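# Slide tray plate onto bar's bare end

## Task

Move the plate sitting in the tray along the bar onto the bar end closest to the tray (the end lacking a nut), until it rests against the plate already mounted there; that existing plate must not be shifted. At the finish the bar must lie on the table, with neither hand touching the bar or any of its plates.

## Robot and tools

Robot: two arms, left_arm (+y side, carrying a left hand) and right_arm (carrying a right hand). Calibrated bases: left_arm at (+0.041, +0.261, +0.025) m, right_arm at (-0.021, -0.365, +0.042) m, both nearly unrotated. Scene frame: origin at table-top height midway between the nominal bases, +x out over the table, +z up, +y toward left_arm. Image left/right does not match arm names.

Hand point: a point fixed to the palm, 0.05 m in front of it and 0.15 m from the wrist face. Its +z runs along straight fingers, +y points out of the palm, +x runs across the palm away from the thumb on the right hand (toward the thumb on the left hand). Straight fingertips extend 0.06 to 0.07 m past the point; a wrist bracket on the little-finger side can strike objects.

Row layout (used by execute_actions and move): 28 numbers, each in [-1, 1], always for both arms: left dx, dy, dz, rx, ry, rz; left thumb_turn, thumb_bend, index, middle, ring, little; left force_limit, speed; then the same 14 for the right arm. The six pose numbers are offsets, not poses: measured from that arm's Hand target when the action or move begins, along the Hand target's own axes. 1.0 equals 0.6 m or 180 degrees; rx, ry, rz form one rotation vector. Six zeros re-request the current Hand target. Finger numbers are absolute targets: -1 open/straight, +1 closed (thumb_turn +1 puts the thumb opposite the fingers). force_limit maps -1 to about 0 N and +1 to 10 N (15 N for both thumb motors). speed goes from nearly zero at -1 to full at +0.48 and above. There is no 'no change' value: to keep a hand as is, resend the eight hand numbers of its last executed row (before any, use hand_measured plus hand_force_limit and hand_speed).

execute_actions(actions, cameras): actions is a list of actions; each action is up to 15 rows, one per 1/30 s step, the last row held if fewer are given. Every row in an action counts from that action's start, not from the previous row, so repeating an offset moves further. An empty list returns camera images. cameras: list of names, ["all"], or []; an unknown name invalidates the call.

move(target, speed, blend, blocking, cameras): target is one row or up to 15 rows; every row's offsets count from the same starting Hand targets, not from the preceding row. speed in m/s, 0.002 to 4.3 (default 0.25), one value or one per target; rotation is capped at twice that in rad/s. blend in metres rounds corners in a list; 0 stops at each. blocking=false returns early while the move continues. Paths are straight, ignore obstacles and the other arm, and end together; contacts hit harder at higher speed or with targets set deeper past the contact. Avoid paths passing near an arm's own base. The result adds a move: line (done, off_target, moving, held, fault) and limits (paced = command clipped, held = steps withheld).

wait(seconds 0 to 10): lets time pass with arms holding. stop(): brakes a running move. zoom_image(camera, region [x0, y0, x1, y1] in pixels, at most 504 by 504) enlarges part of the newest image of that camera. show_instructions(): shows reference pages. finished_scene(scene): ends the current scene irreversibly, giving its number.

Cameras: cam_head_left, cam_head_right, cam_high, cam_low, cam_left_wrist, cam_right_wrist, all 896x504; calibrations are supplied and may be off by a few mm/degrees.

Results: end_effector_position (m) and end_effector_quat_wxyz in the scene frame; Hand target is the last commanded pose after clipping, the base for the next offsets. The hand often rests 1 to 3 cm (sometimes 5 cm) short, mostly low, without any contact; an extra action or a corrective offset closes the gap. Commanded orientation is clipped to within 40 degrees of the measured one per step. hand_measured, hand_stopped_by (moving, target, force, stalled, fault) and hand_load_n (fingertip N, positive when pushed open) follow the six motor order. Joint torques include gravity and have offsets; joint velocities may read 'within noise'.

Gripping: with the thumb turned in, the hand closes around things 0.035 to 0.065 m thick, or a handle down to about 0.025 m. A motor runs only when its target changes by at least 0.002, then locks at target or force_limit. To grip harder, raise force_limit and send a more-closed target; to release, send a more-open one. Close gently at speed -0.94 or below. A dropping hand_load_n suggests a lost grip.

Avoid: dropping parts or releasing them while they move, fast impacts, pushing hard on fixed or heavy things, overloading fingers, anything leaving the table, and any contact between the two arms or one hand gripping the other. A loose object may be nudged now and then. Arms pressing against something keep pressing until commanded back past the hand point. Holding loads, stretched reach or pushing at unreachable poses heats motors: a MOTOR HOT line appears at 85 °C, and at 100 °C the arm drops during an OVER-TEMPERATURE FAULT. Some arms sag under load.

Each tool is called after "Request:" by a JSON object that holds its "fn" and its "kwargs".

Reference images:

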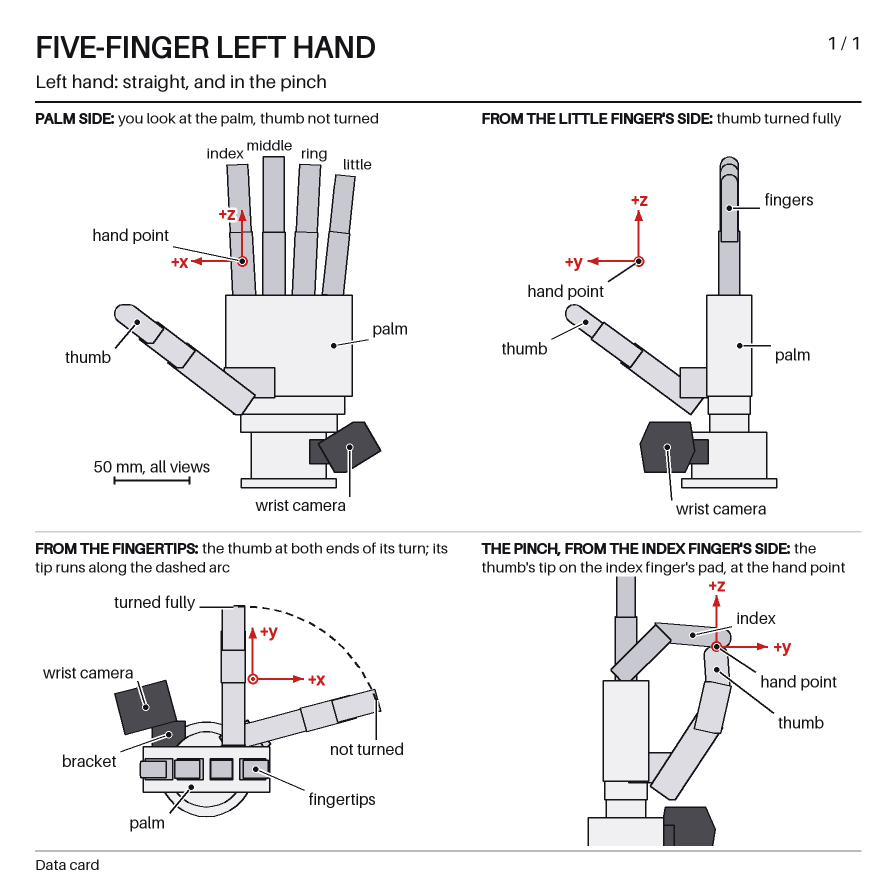

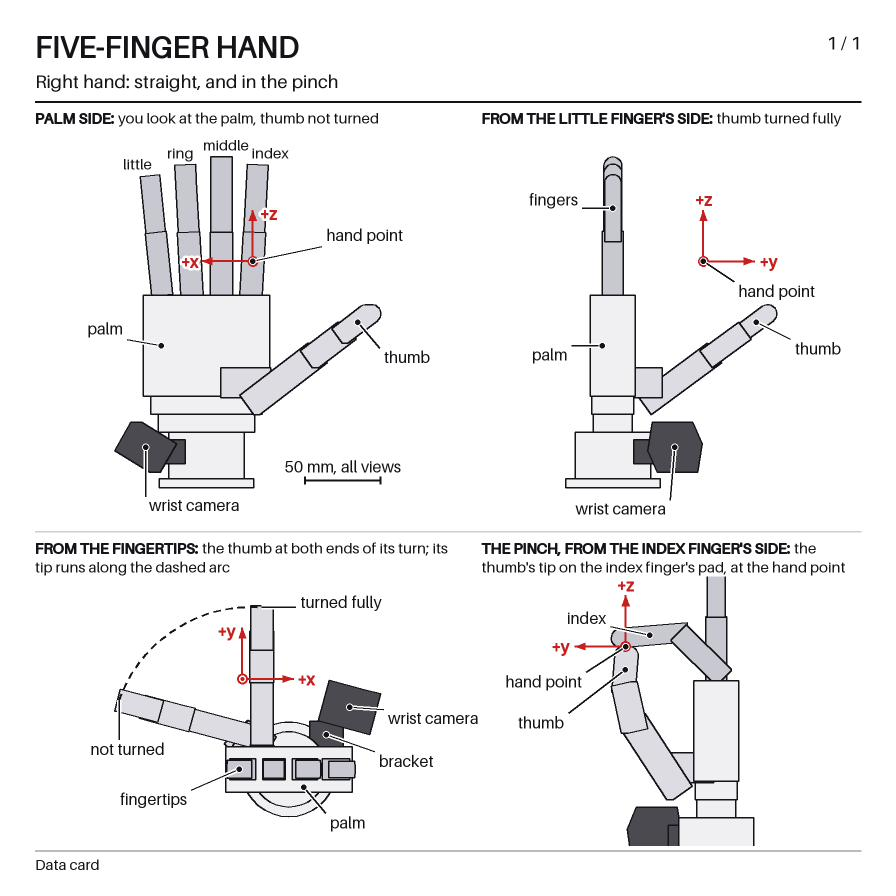

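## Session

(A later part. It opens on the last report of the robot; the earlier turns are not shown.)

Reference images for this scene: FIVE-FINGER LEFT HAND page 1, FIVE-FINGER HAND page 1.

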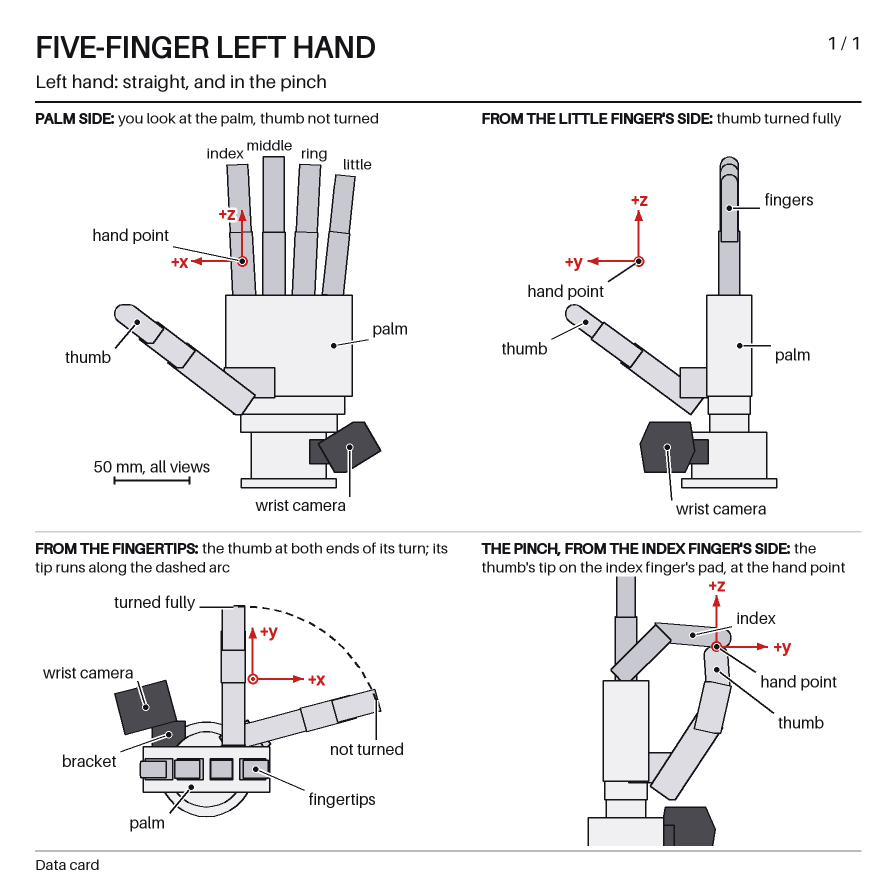

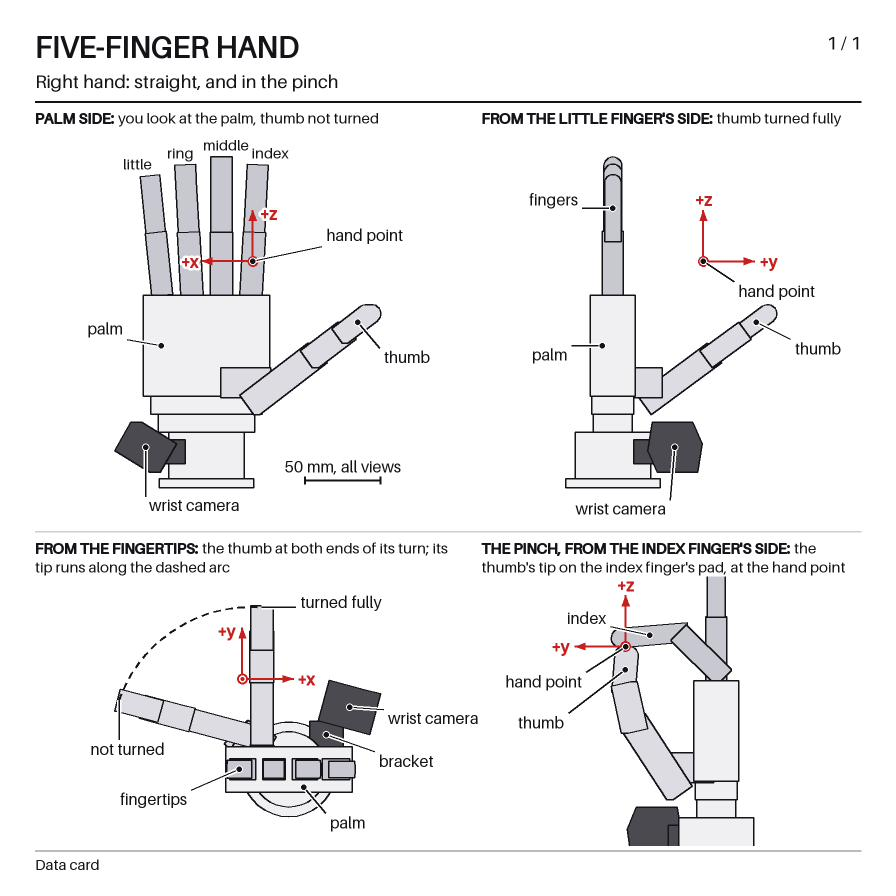

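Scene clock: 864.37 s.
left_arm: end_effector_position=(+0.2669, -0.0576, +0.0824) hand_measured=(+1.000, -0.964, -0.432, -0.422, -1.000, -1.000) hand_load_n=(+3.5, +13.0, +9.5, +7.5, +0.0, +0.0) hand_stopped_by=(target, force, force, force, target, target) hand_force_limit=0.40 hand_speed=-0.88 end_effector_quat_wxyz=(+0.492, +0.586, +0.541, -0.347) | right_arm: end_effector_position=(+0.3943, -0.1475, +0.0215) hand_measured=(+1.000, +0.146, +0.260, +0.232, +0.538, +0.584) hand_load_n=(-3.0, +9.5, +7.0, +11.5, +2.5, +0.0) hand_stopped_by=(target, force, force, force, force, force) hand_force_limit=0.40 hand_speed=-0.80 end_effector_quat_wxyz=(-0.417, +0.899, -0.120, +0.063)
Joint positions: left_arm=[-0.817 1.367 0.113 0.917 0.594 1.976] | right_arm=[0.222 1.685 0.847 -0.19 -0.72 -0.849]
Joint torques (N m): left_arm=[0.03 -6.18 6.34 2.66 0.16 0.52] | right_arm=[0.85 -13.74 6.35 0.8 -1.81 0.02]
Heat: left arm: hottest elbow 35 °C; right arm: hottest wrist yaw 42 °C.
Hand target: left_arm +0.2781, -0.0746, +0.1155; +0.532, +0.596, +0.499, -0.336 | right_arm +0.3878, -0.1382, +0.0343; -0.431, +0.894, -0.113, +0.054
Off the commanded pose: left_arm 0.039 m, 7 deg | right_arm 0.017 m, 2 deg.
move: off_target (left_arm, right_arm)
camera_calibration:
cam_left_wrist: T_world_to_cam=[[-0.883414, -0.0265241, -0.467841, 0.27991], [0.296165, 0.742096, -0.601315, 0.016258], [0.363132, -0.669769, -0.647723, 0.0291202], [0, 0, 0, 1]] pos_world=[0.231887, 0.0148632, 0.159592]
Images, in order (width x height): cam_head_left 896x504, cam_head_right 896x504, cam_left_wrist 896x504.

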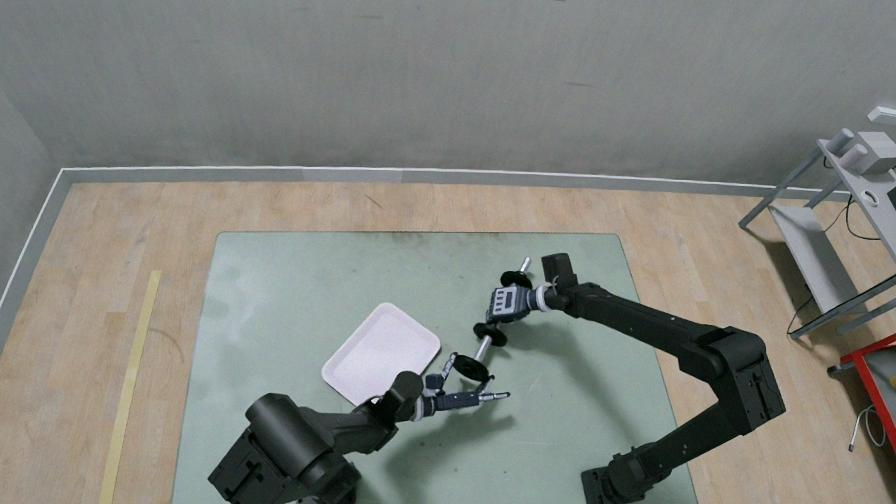

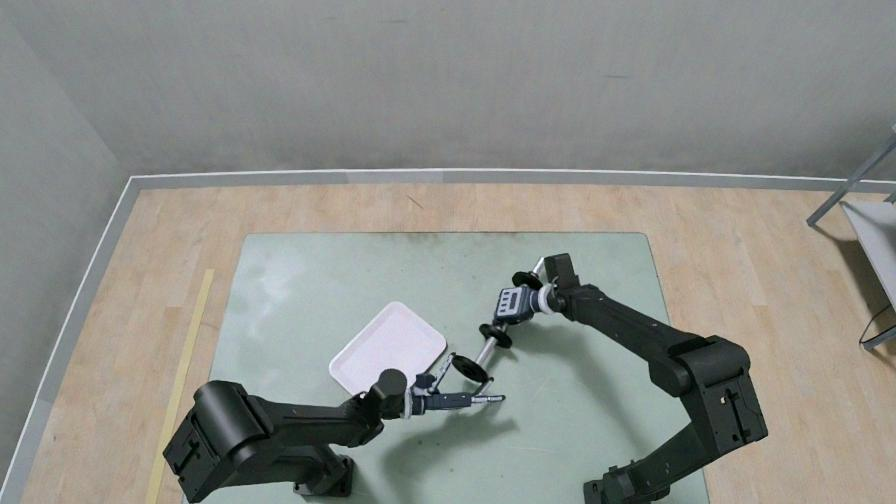

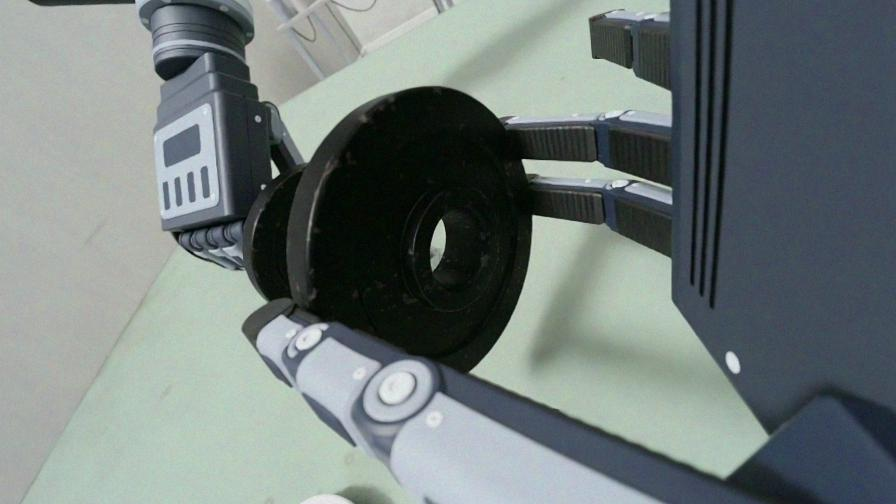

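Request:
{"fn": "move", "kwargs": {"target": [0.0562, -0.0152, 0.0265, 0, 0, 0, 1, -0.6, -0.1, -0.05, -1, -1, 0.4, -0.88, 0, 0, 0, 0, 0, 0, 1, 0.56, 0.64, 0.64, 0.74, 0.74, 0.4, -0.8], "speed": 0.06, "cameras": ["cam_left_wrist","cam_head_left","cam_head_right","cam_high"]}}

Request:
{"fn": "zoom_image", "kwargs": {"camera": "cam_left_wrist", "region": [380, 180, 520, 300]}}

Request:
{"fn": "zoom_image", "kwargs": {"camera": "cam_head_right", "region": [420, 310, 520, 410]}}

Request:
{"fn": "zoom_image", "kwargs": {"camera": "cam_head_left", "region": [420, 310, 520, 410]}}

Scene clock: 900.40 s.
left_arm: end_effector_position=(+0.2679, -0.0628, +0.0482) hand_measured=(+1.000, -0.964, -0.432, -0.422, -1.000, -1.000) hand_load_n=(+3.5, +12.5, +9.0, +8.0, +0.0, +0.0) hand_stopped_by=(target, force, force, force, target, target) hand_force_limit=0.40 hand_speed=-0.88 end_effector_quat_wxyz=(+0.487, +0.591, +0.544, -0.344) | right_arm: end_effector_position=(+0.3943, -0.1475, +0.0215) hand_measured=(+1.000, +0.146, +0.260, +0.232, +0.538, +0.584) hand_load_n=(-3.0, +10.0, +7.0, +11.5, +2.5, +0.0) hand_stopped_by=(target, force, force, force, force, force) hand_force_limit=0.40 hand_speed=-0.80 end_effector_quat_wxyz=(-0.417, +0.899, -0.120, +0.063)
Joint positions: left_arm=[-0.831 1.643 0.124 1.167 0.58 1.981] | right_arm=[0.222 1.685 0.847 -0.19 -0.72 -0.849]
Joint torques (N m): left_arm=[-0.15 -6.18 4.26 3.95 0.17 0.42] | right_arm=[0.79 -13.63 6.34 0.81 -1.8 0.02]
Heat: left arm: hottest elbow 35 °C; right arm: hottest wrist yaw 42 °C.
Hand target: left_arm +0.2808, -0.0826, +0.0782; +0.532, +0.596, +0.499, -0.336 | right_arm +0.3878, -0.1382, +0.0343; -0.431, +0.894, -0.113, +0.054
Off the commanded pose: left_arm 0.038 m, 7 deg | right_arm 0.017 m, 2 deg.
move: off_target (left_arm, right_arm)
camera_calibration:
cam_left_wrist: T_world_to_cam=[[-0.88417, -0.017054, -0.466853, 0.265414], [0.297349, 0.750221, -0.590553, -0.00111094], [0.360314, -0.660968, -0.658252, 0.00505089], [0, 0, 0, 1]] pos_world=[0.233181, 0.00869828, 0.126578]
Images, in order (width x height): cam_head_left 896x504, cam_head_right 896x504, cam_high 896x504, cam_left_wrist 896x504.

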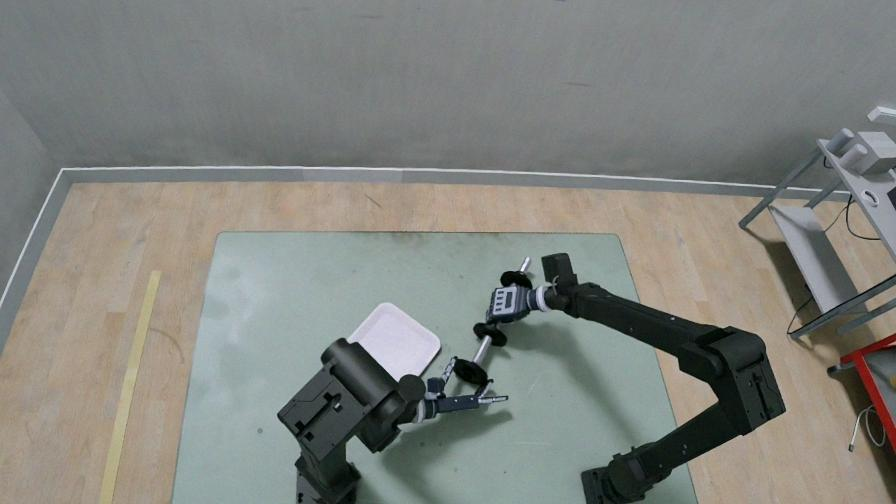

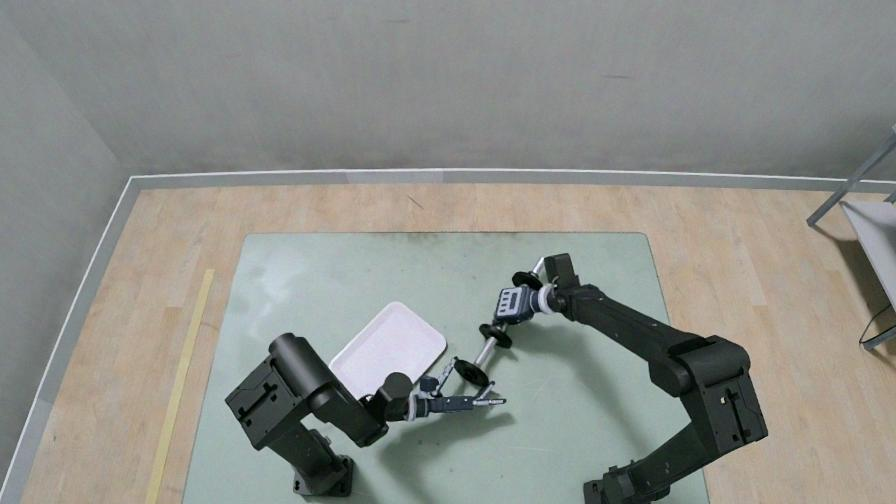

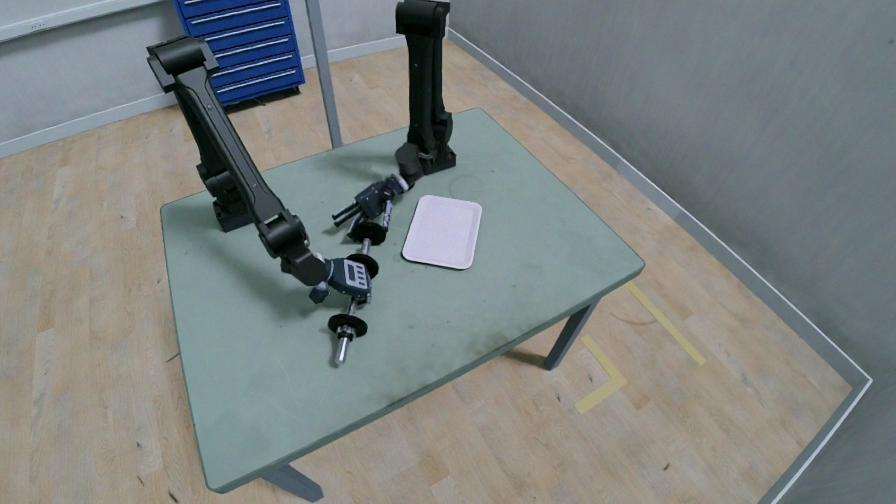

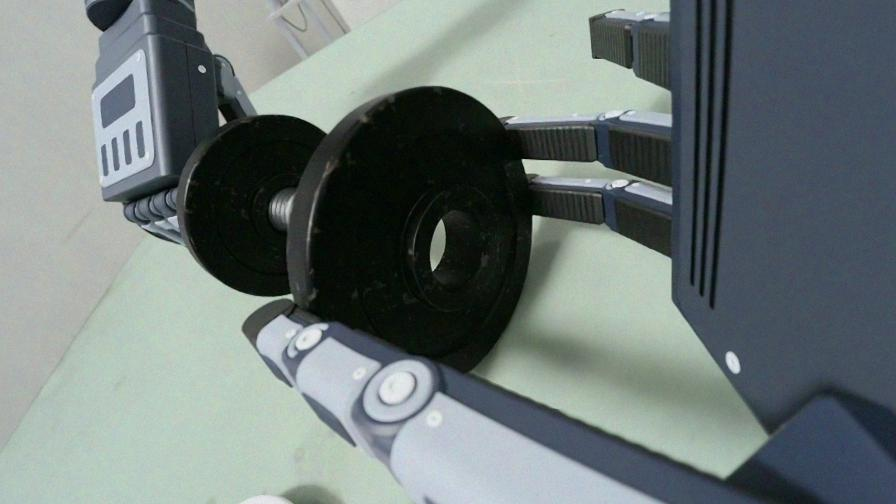

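Scaled by 3.600.

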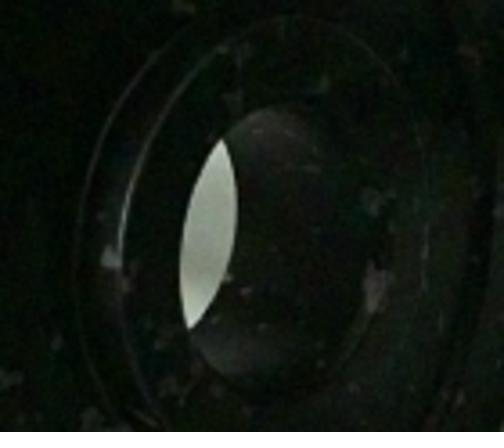

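Scaled by 5.040.

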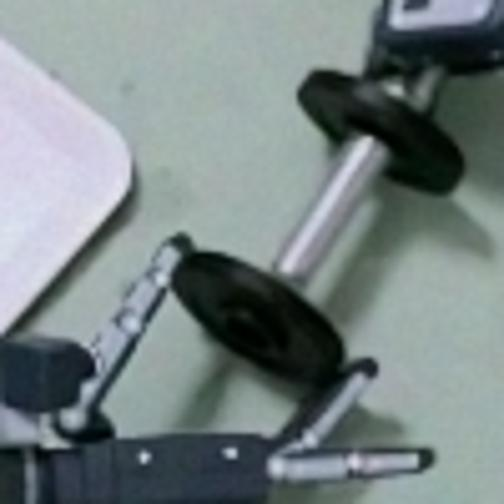

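Scaled by 5.040.

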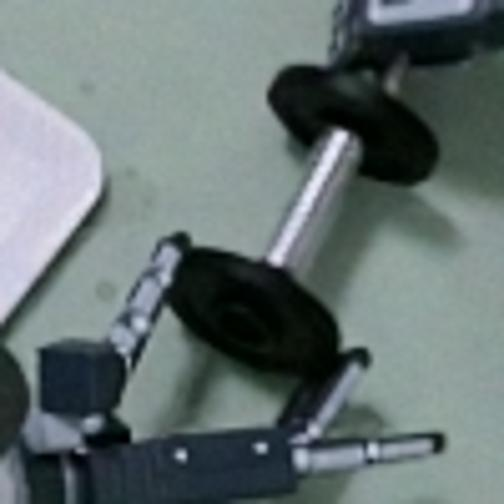

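Request:
{"fn": "zoom_image", "kwargs": {"camera": "cam_left_wrist", "region": [160, 80, 360, 320]}}

Request:
{"fn": "zoom_image", "kwargs": {"camera": "cam_high", "region": [310, 140, 430, 300]}}

Scaled by 2.100.

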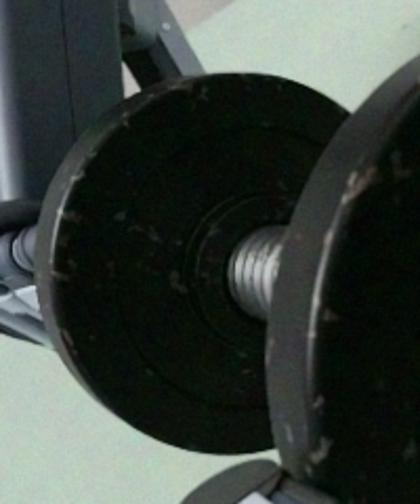

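Scaled by 3.150.

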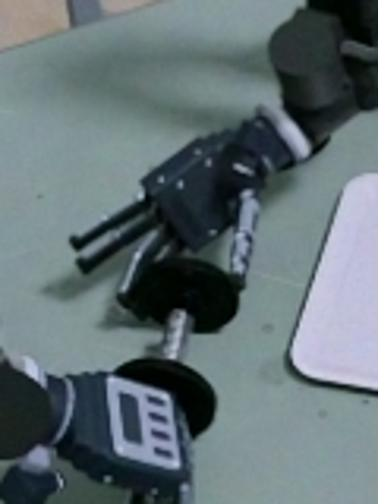

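Request:
{"fn": "wait", "kwargs": {"seconds": 0, "cameras": ["cam_low","cam_high"]}}

Request:
{"fn": "zoom_image", "kwargs": {"camera": "cam_high", "region": [340, 200, 400, 260]}}

Scene clock: 982.23 s.
left_arm: end_effector_position=(+0.2679, -0.0627, +0.0481) hand_measured=(+1.000, -0.964, -0.432, -0.422, -1.000, -1.000) hand_load_n=(+3.5, +12.5, +9.5, +7.5, +0.0, +0.0) hand_stopped_by=(target, force, force, force, target, target) hand_force_limit=0.40 hand_speed=-0.88 end_effector_quat_wxyz=(+0.487, +0.591, +0.544, -0.344) | right_arm: end_effector_position=(+0.3943, -0.1475, +0.0215) hand_measured=(+1.000, +0.146, +0.260, +0.232, +0.538, +0.584) hand_load_n=(-3.0, +9.5, +7.5, +11.5, +2.5, +0.0) hand_stopped_by=(target, force, force, force, force, force) hand_force_limit=0.40 hand_speed=-0.80 end_effector_quat_wxyz=(-0.417, +0.899, -0.120, +0.063)
Joint positions: left_arm=[-0.831 1.643 0.124 1.167 0.58 1.981] | right_arm=[0.222 1.685 0.847 -0.19 -0.72 -0.849]
Joint torques (N m): left_arm=[0.09 -5.95 4.27 3.96 0.17 0.42] | right_arm=[0.91 -13.51 6.41 0.84 -1.81 0]
Heat: left arm: hottest elbow 34 °C; right arm: hottest wrist yaw 42 °C.
Hand target: left_arm +0.2807, -0.0826, +0.0780; +0.532, +0.596, +0.499, -0.336 | right_arm +0.3878, -0.1382, +0.0343; -0.431, +0.894, -0.113, +0.054
Off the commanded pose: left_arm 0.038 m, 7 deg | right_arm 0.017 m, 2 deg.
Images, in order (width x height): cam_high 896x504, cam_low 896x504.

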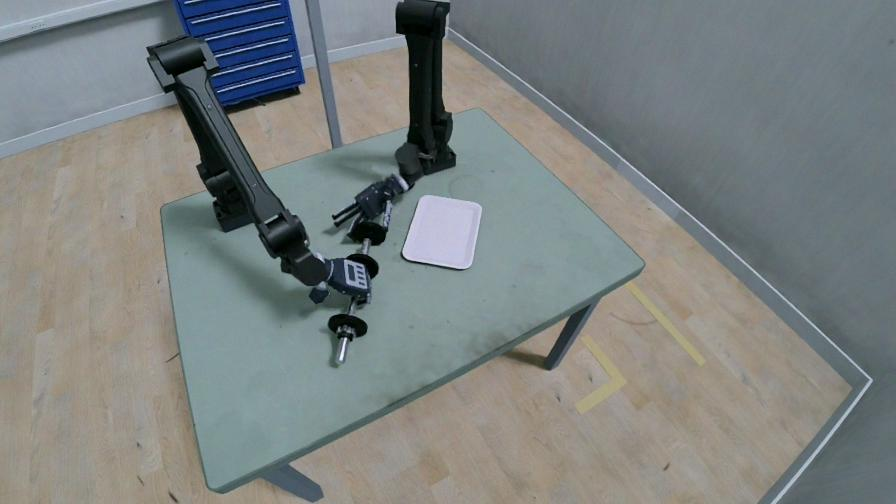

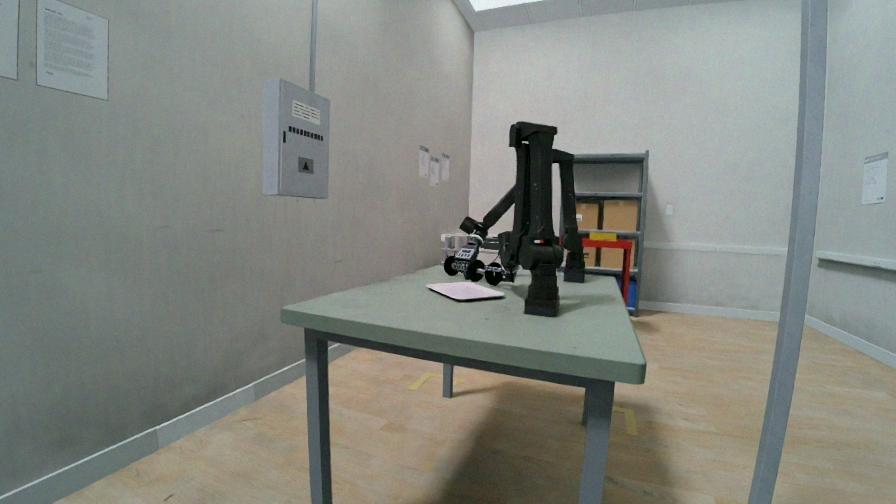

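Scaled by 8.400.

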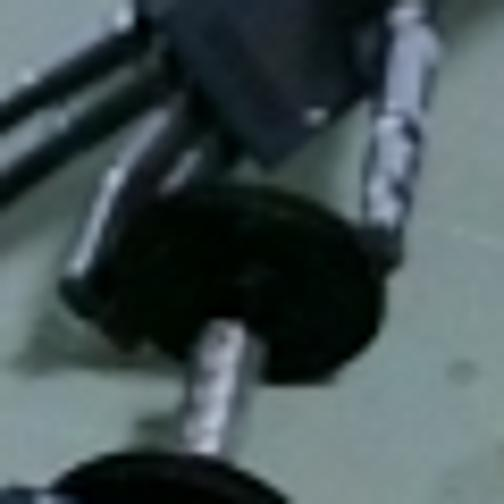

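Request:
{"fn": "zoom_image", "kwargs": {"camera": "cam_low", "region": [430, 225, 530, 310]}}

Scaled by 5.040.

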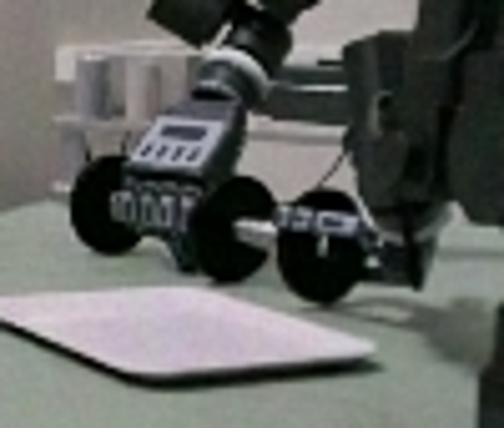

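Request:
{"fn": "zoom_image", "kwargs": {"camera": "cam_low", "region": [460, 250, 520, 295]}}

Scaled by 8.400.

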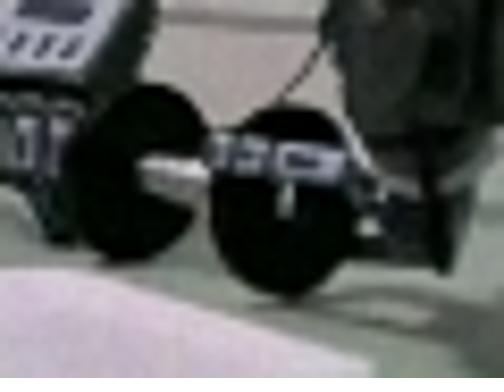

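Request:
{"fn": "move", "kwargs": {"target": [-0.0027, 0.0167, 0.0118, 0, 0, 0, 1, -0.6, -0.1, -0.05, -1, -1, 0.4, -0.88, 0, 0, 0, 0, 0, 0, 1, 0.56, 0.64, 0.64, 0.74, 0.74, 0.4, -0.8], "speed": 0.04, "cameras": ["cam_left_wrist","cam_head_left","cam_head_right","cam_high","cam_low"]}}

Request:
{"fn": "zoom_image", "kwargs": {"camera": "cam_left_wrist", "region": [380, 180, 520, 300]}}

Request:
{"fn": "zoom_image", "kwargs": {"camera": "cam_high", "region": [340, 200, 400, 260]}}

Request:
{"fn": "zoom_image", "kwargs": {"camera": "cam_low", "region": [460, 250, 520, 295]}}

Request:
{"fn": "zoom_image", "kwargs": {"camera": "cam_head_left", "region": [420, 310, 520, 410]}}

Scene clock: 1036.37 s.
left_arm: end_effector_position=(+0.2761, -0.0736, +0.0554) hand_measured=(+1.000, -0.964, -0.432, -0.422, -1.000, -1.000) hand_load_n=(+3.5, +12.5, +9.5, +7.5, +0.0, -0.5) hand_stopped_by=(target, force, force, force, target, target) hand_force_limit=0.40 hand_speed=-0.88 end_effector_quat_wxyz=(+0.496, +0.590, +0.535, -0.346) | right_arm: end_effector_position=(+0.3943, -0.1475, +0.0215) hand_measured=(+1.000, +0.146, +0.260, +0.232, +0.538, +0.584) hand_load_n=(-3.0, +9.5, +7.0, +11.5, +3.0, +0.0) hand_stopped_by=(target, force, force, force, force, force) hand_force_limit=0.40 hand_speed=-0.80 end_effector_quat_wxyz=(-0.417, +0.899, -0.120, +0.063)
Joint positions: left_arm=[-0.831 1.643 0.154 1.162 0.586 1.981] | right_arm=[0.222 1.685 0.847 -0.19 -0.72 -0.849]
Joint torques (N m): left_arm=[1.14 -6.95 4.66 2.52 0.41 0.45] | right_arm=[0.97 -13.45 6.41 0.81 -1.81 0]
Heat: left arm: hottest elbow 34 °C; right arm: hottest wrist yaw 42 °C.
Hand target: left_arm +0.2908, -0.0892, +0.0811; +0.532, +0.596, +0.499, -0.336 | right_arm +0.3878, -0.1382, +0.0343; -0.431, +0.894, -0.113, +0.054
Off the commanded pose: left_arm 0.033 m, 6 deg | right_arm 0.017 m, 2 deg.
move: off_target (left_arm, right_arm)
camera_calibration:
cam_left_wrist: T_world_to_cam=[[-0.877086, -0.0213087, -0.479861, 0.27427], [0.310656, 0.736787, -0.600531, 0.0047285], [0.366352, -0.675789, -0.639606, -0.00415365], [0, 0, 0, 1]] pos_world=[0.240611, -0.000446562, 0.131794]
Images, in order (width x height): cam_head_left 896x504, cam_head_right 896x504, cam_high 896x504, cam_low 896x504, cam_left_wrist 896x504.

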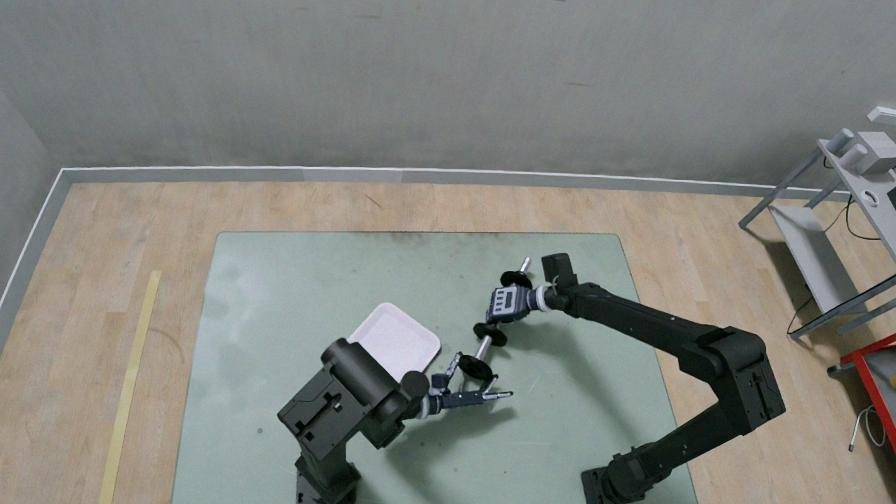

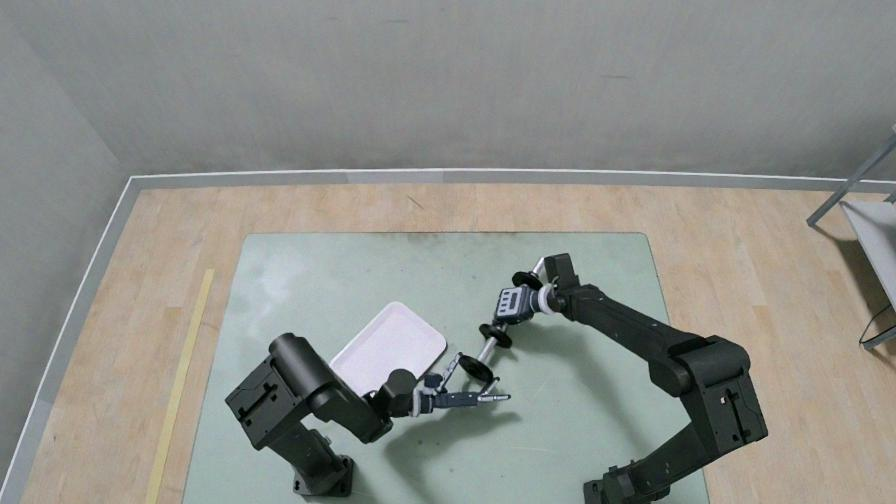

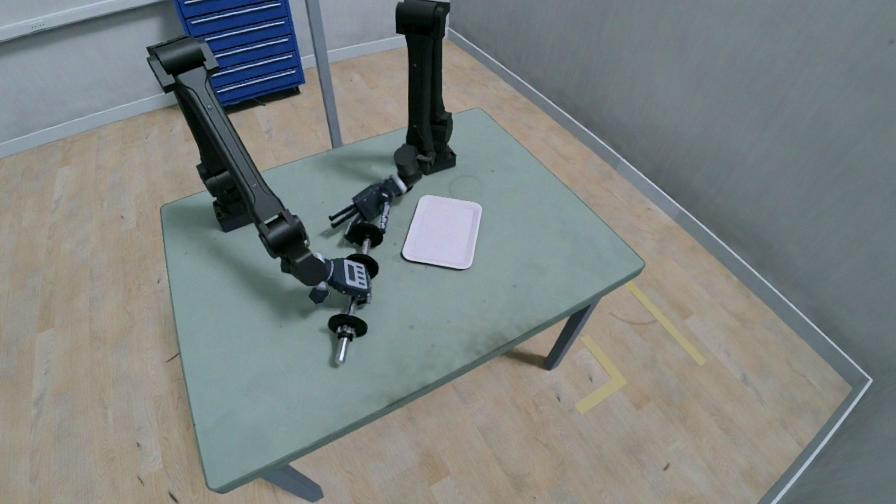

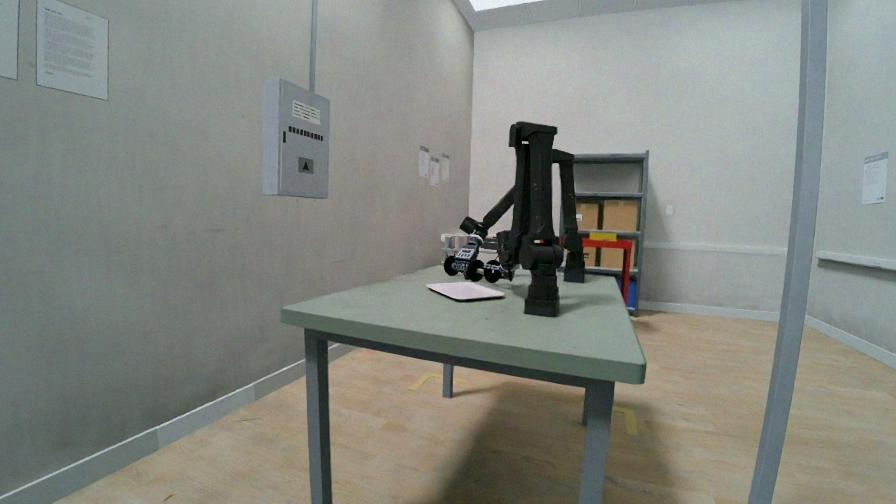

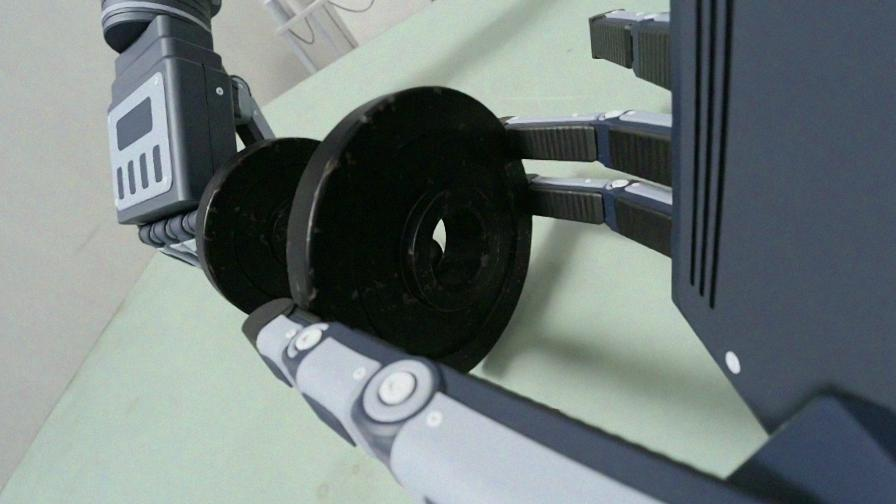

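Scaled by 3.600.

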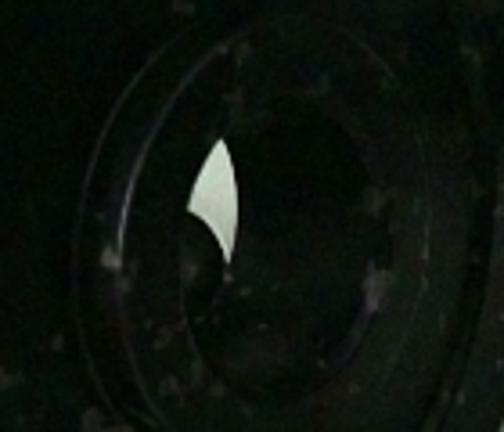

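Scaled by 8.400.

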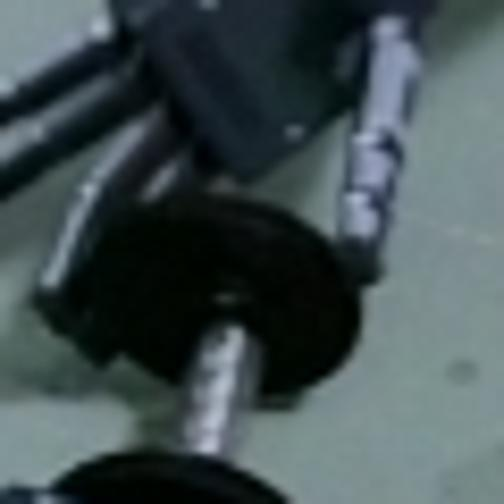

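Scaled by 8.400.

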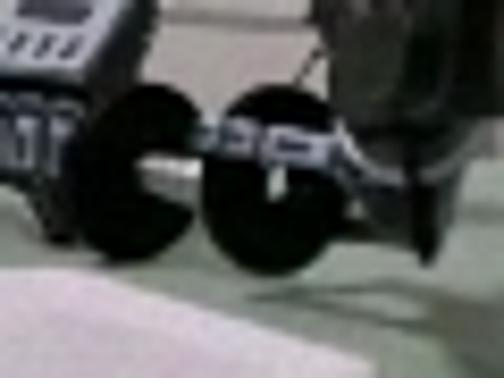

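Scaled by 5.040.

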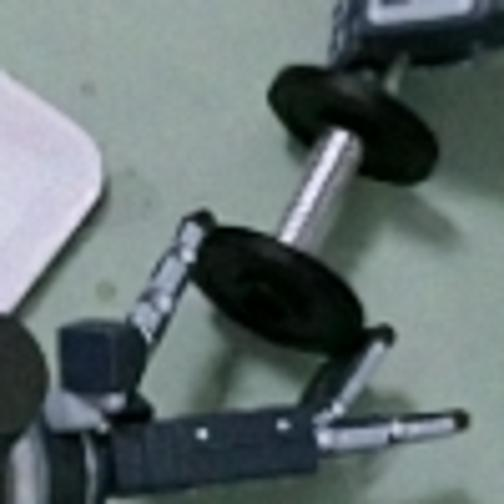

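Request:
{"fn": "move", "kwargs": {"target": [0.0078, 0.0006, -0.002, 0, 0, 0, 1, -0.6, -0.1, -0.05, -1, -1, 0.4, -0.88, 0, 0, 0, 0, 0, 0, 1, 0.56, 0.64, 0.64, 0.74, 0.74, 0.4, -0.8], "speed": 0.04, "cameras": ["cam_left_wrist","cam_high","cam_low"]}}

Request:
{"fn": "zoom_image", "kwargs": {"camera": "cam_left_wrist", "region": [380, 180, 520, 300]}}

Request:
{"fn": "zoom_image", "kwargs": {"camera": "cam_high", "region": [340, 200, 400, 260]}}

Request:
{"fn": "zoom_image", "kwargs": {"camera": "cam_low", "region": [460, 250, 520, 295]}}

Scene clock: 1054.70 s.
left_arm: end_effector_position=(+0.2746, -0.0724, +0.0493) hand_measured=(+1.000, -0.964, -0.432, -0.422, -1.000, -1.000) hand_load_n=(+3.5, +12.5, +9.5, +8.0, +0.0, +0.0) hand_stopped_by=(target, force, force, force, target, target) hand_force_limit=0.40 hand_speed=-0.88 end_effector_quat_wxyz=(+0.489, +0.592, +0.538, -0.349) | right_arm: end_effector_position=(+0.3943, -0.1475, +0.0215) hand_measured=(+1.000, +0.146, +0.260, +0.232, +0.538, +0.584) hand_load_n=(-3.0, +9.5, +7.0, +11.5, +2.5, +0.0) hand_stopped_by=(target, force, force, force, force, force) hand_force_limit=0.40 hand_speed=-0.80 end_effector_quat_wxyz=(-0.417, +0.899, -0.120, +0.063)
Joint positions: left_arm=[-0.827 1.66 0.154 1.162 0.596 1.982] | right_arm=[0.222 1.685 0.847 -0.19 -0.72 -0.849]
Joint torques (N m): left_arm=[1.44 -6.59 4.41 3.45 0.43 0.51] | right_arm=[0.67 -13.57 6.34 0.84 -1.81 0.01]
Heat: left arm: hottest elbow 34 °C; right arm: hottest wrist yaw 42 °C.
Hand target: left_arm +0.2922, -0.0870, +0.0771; +0.532, +0.596, +0.499, -0.336 | right_arm +0.3878, -0.1382, +0.0343; -0.431, +0.894, -0.113, +0.054
Off the commanded pose: left_arm 0.036 m, 7 deg | right_arm 0.017 m, 2 deg.
move: off_target (left_arm, right_arm)
camera_calibration:
cam_left_wrist: T_world_to_cam=[[-0.883346, -0.011889, -0.468571, 0.271881], [0.306808, 0.741099, -0.597194, 0.00186485], [0.354358, -0.67129, -0.650999, -0.00249274], [0, 0, 0, 1]] pos_world=[0.240476, 0.000176992, 0.126887]
Images, in order (width x height): cam_high 896x504, cam_low 896x504, cam_left_wrist 896x504.

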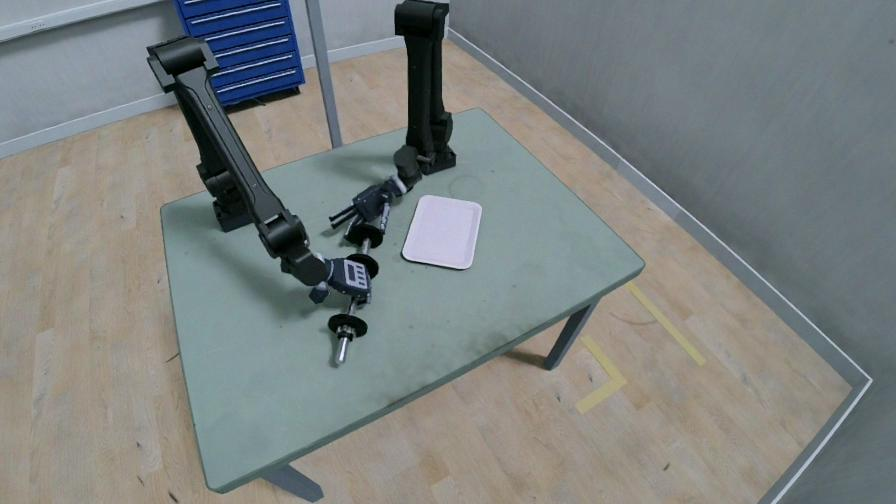

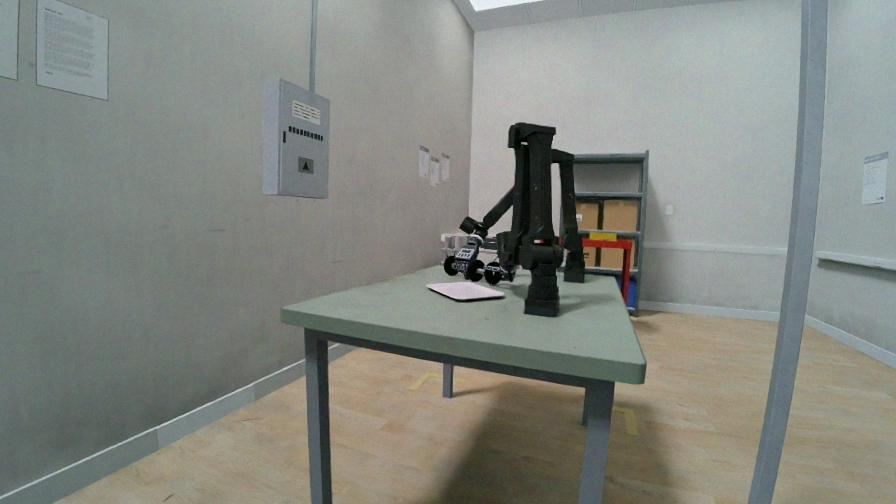

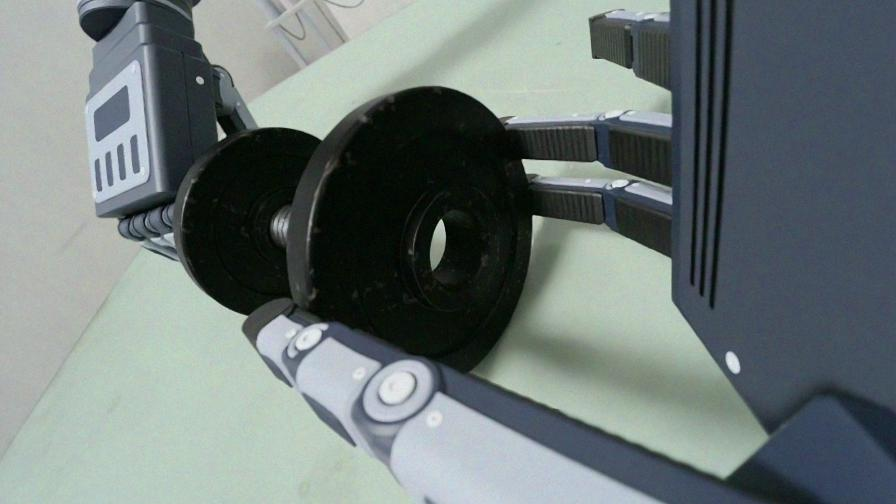

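Scaled by 3.600.

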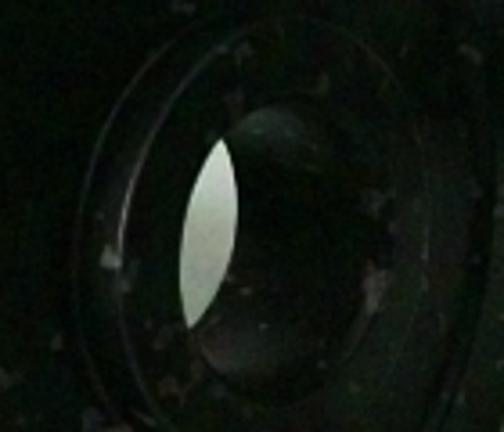

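Scaled by 8.400.

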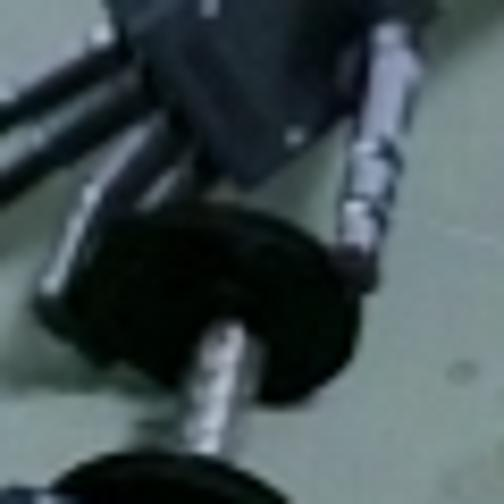

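Scaled by 8.400.

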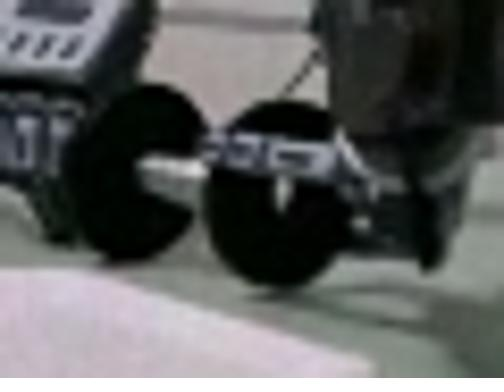

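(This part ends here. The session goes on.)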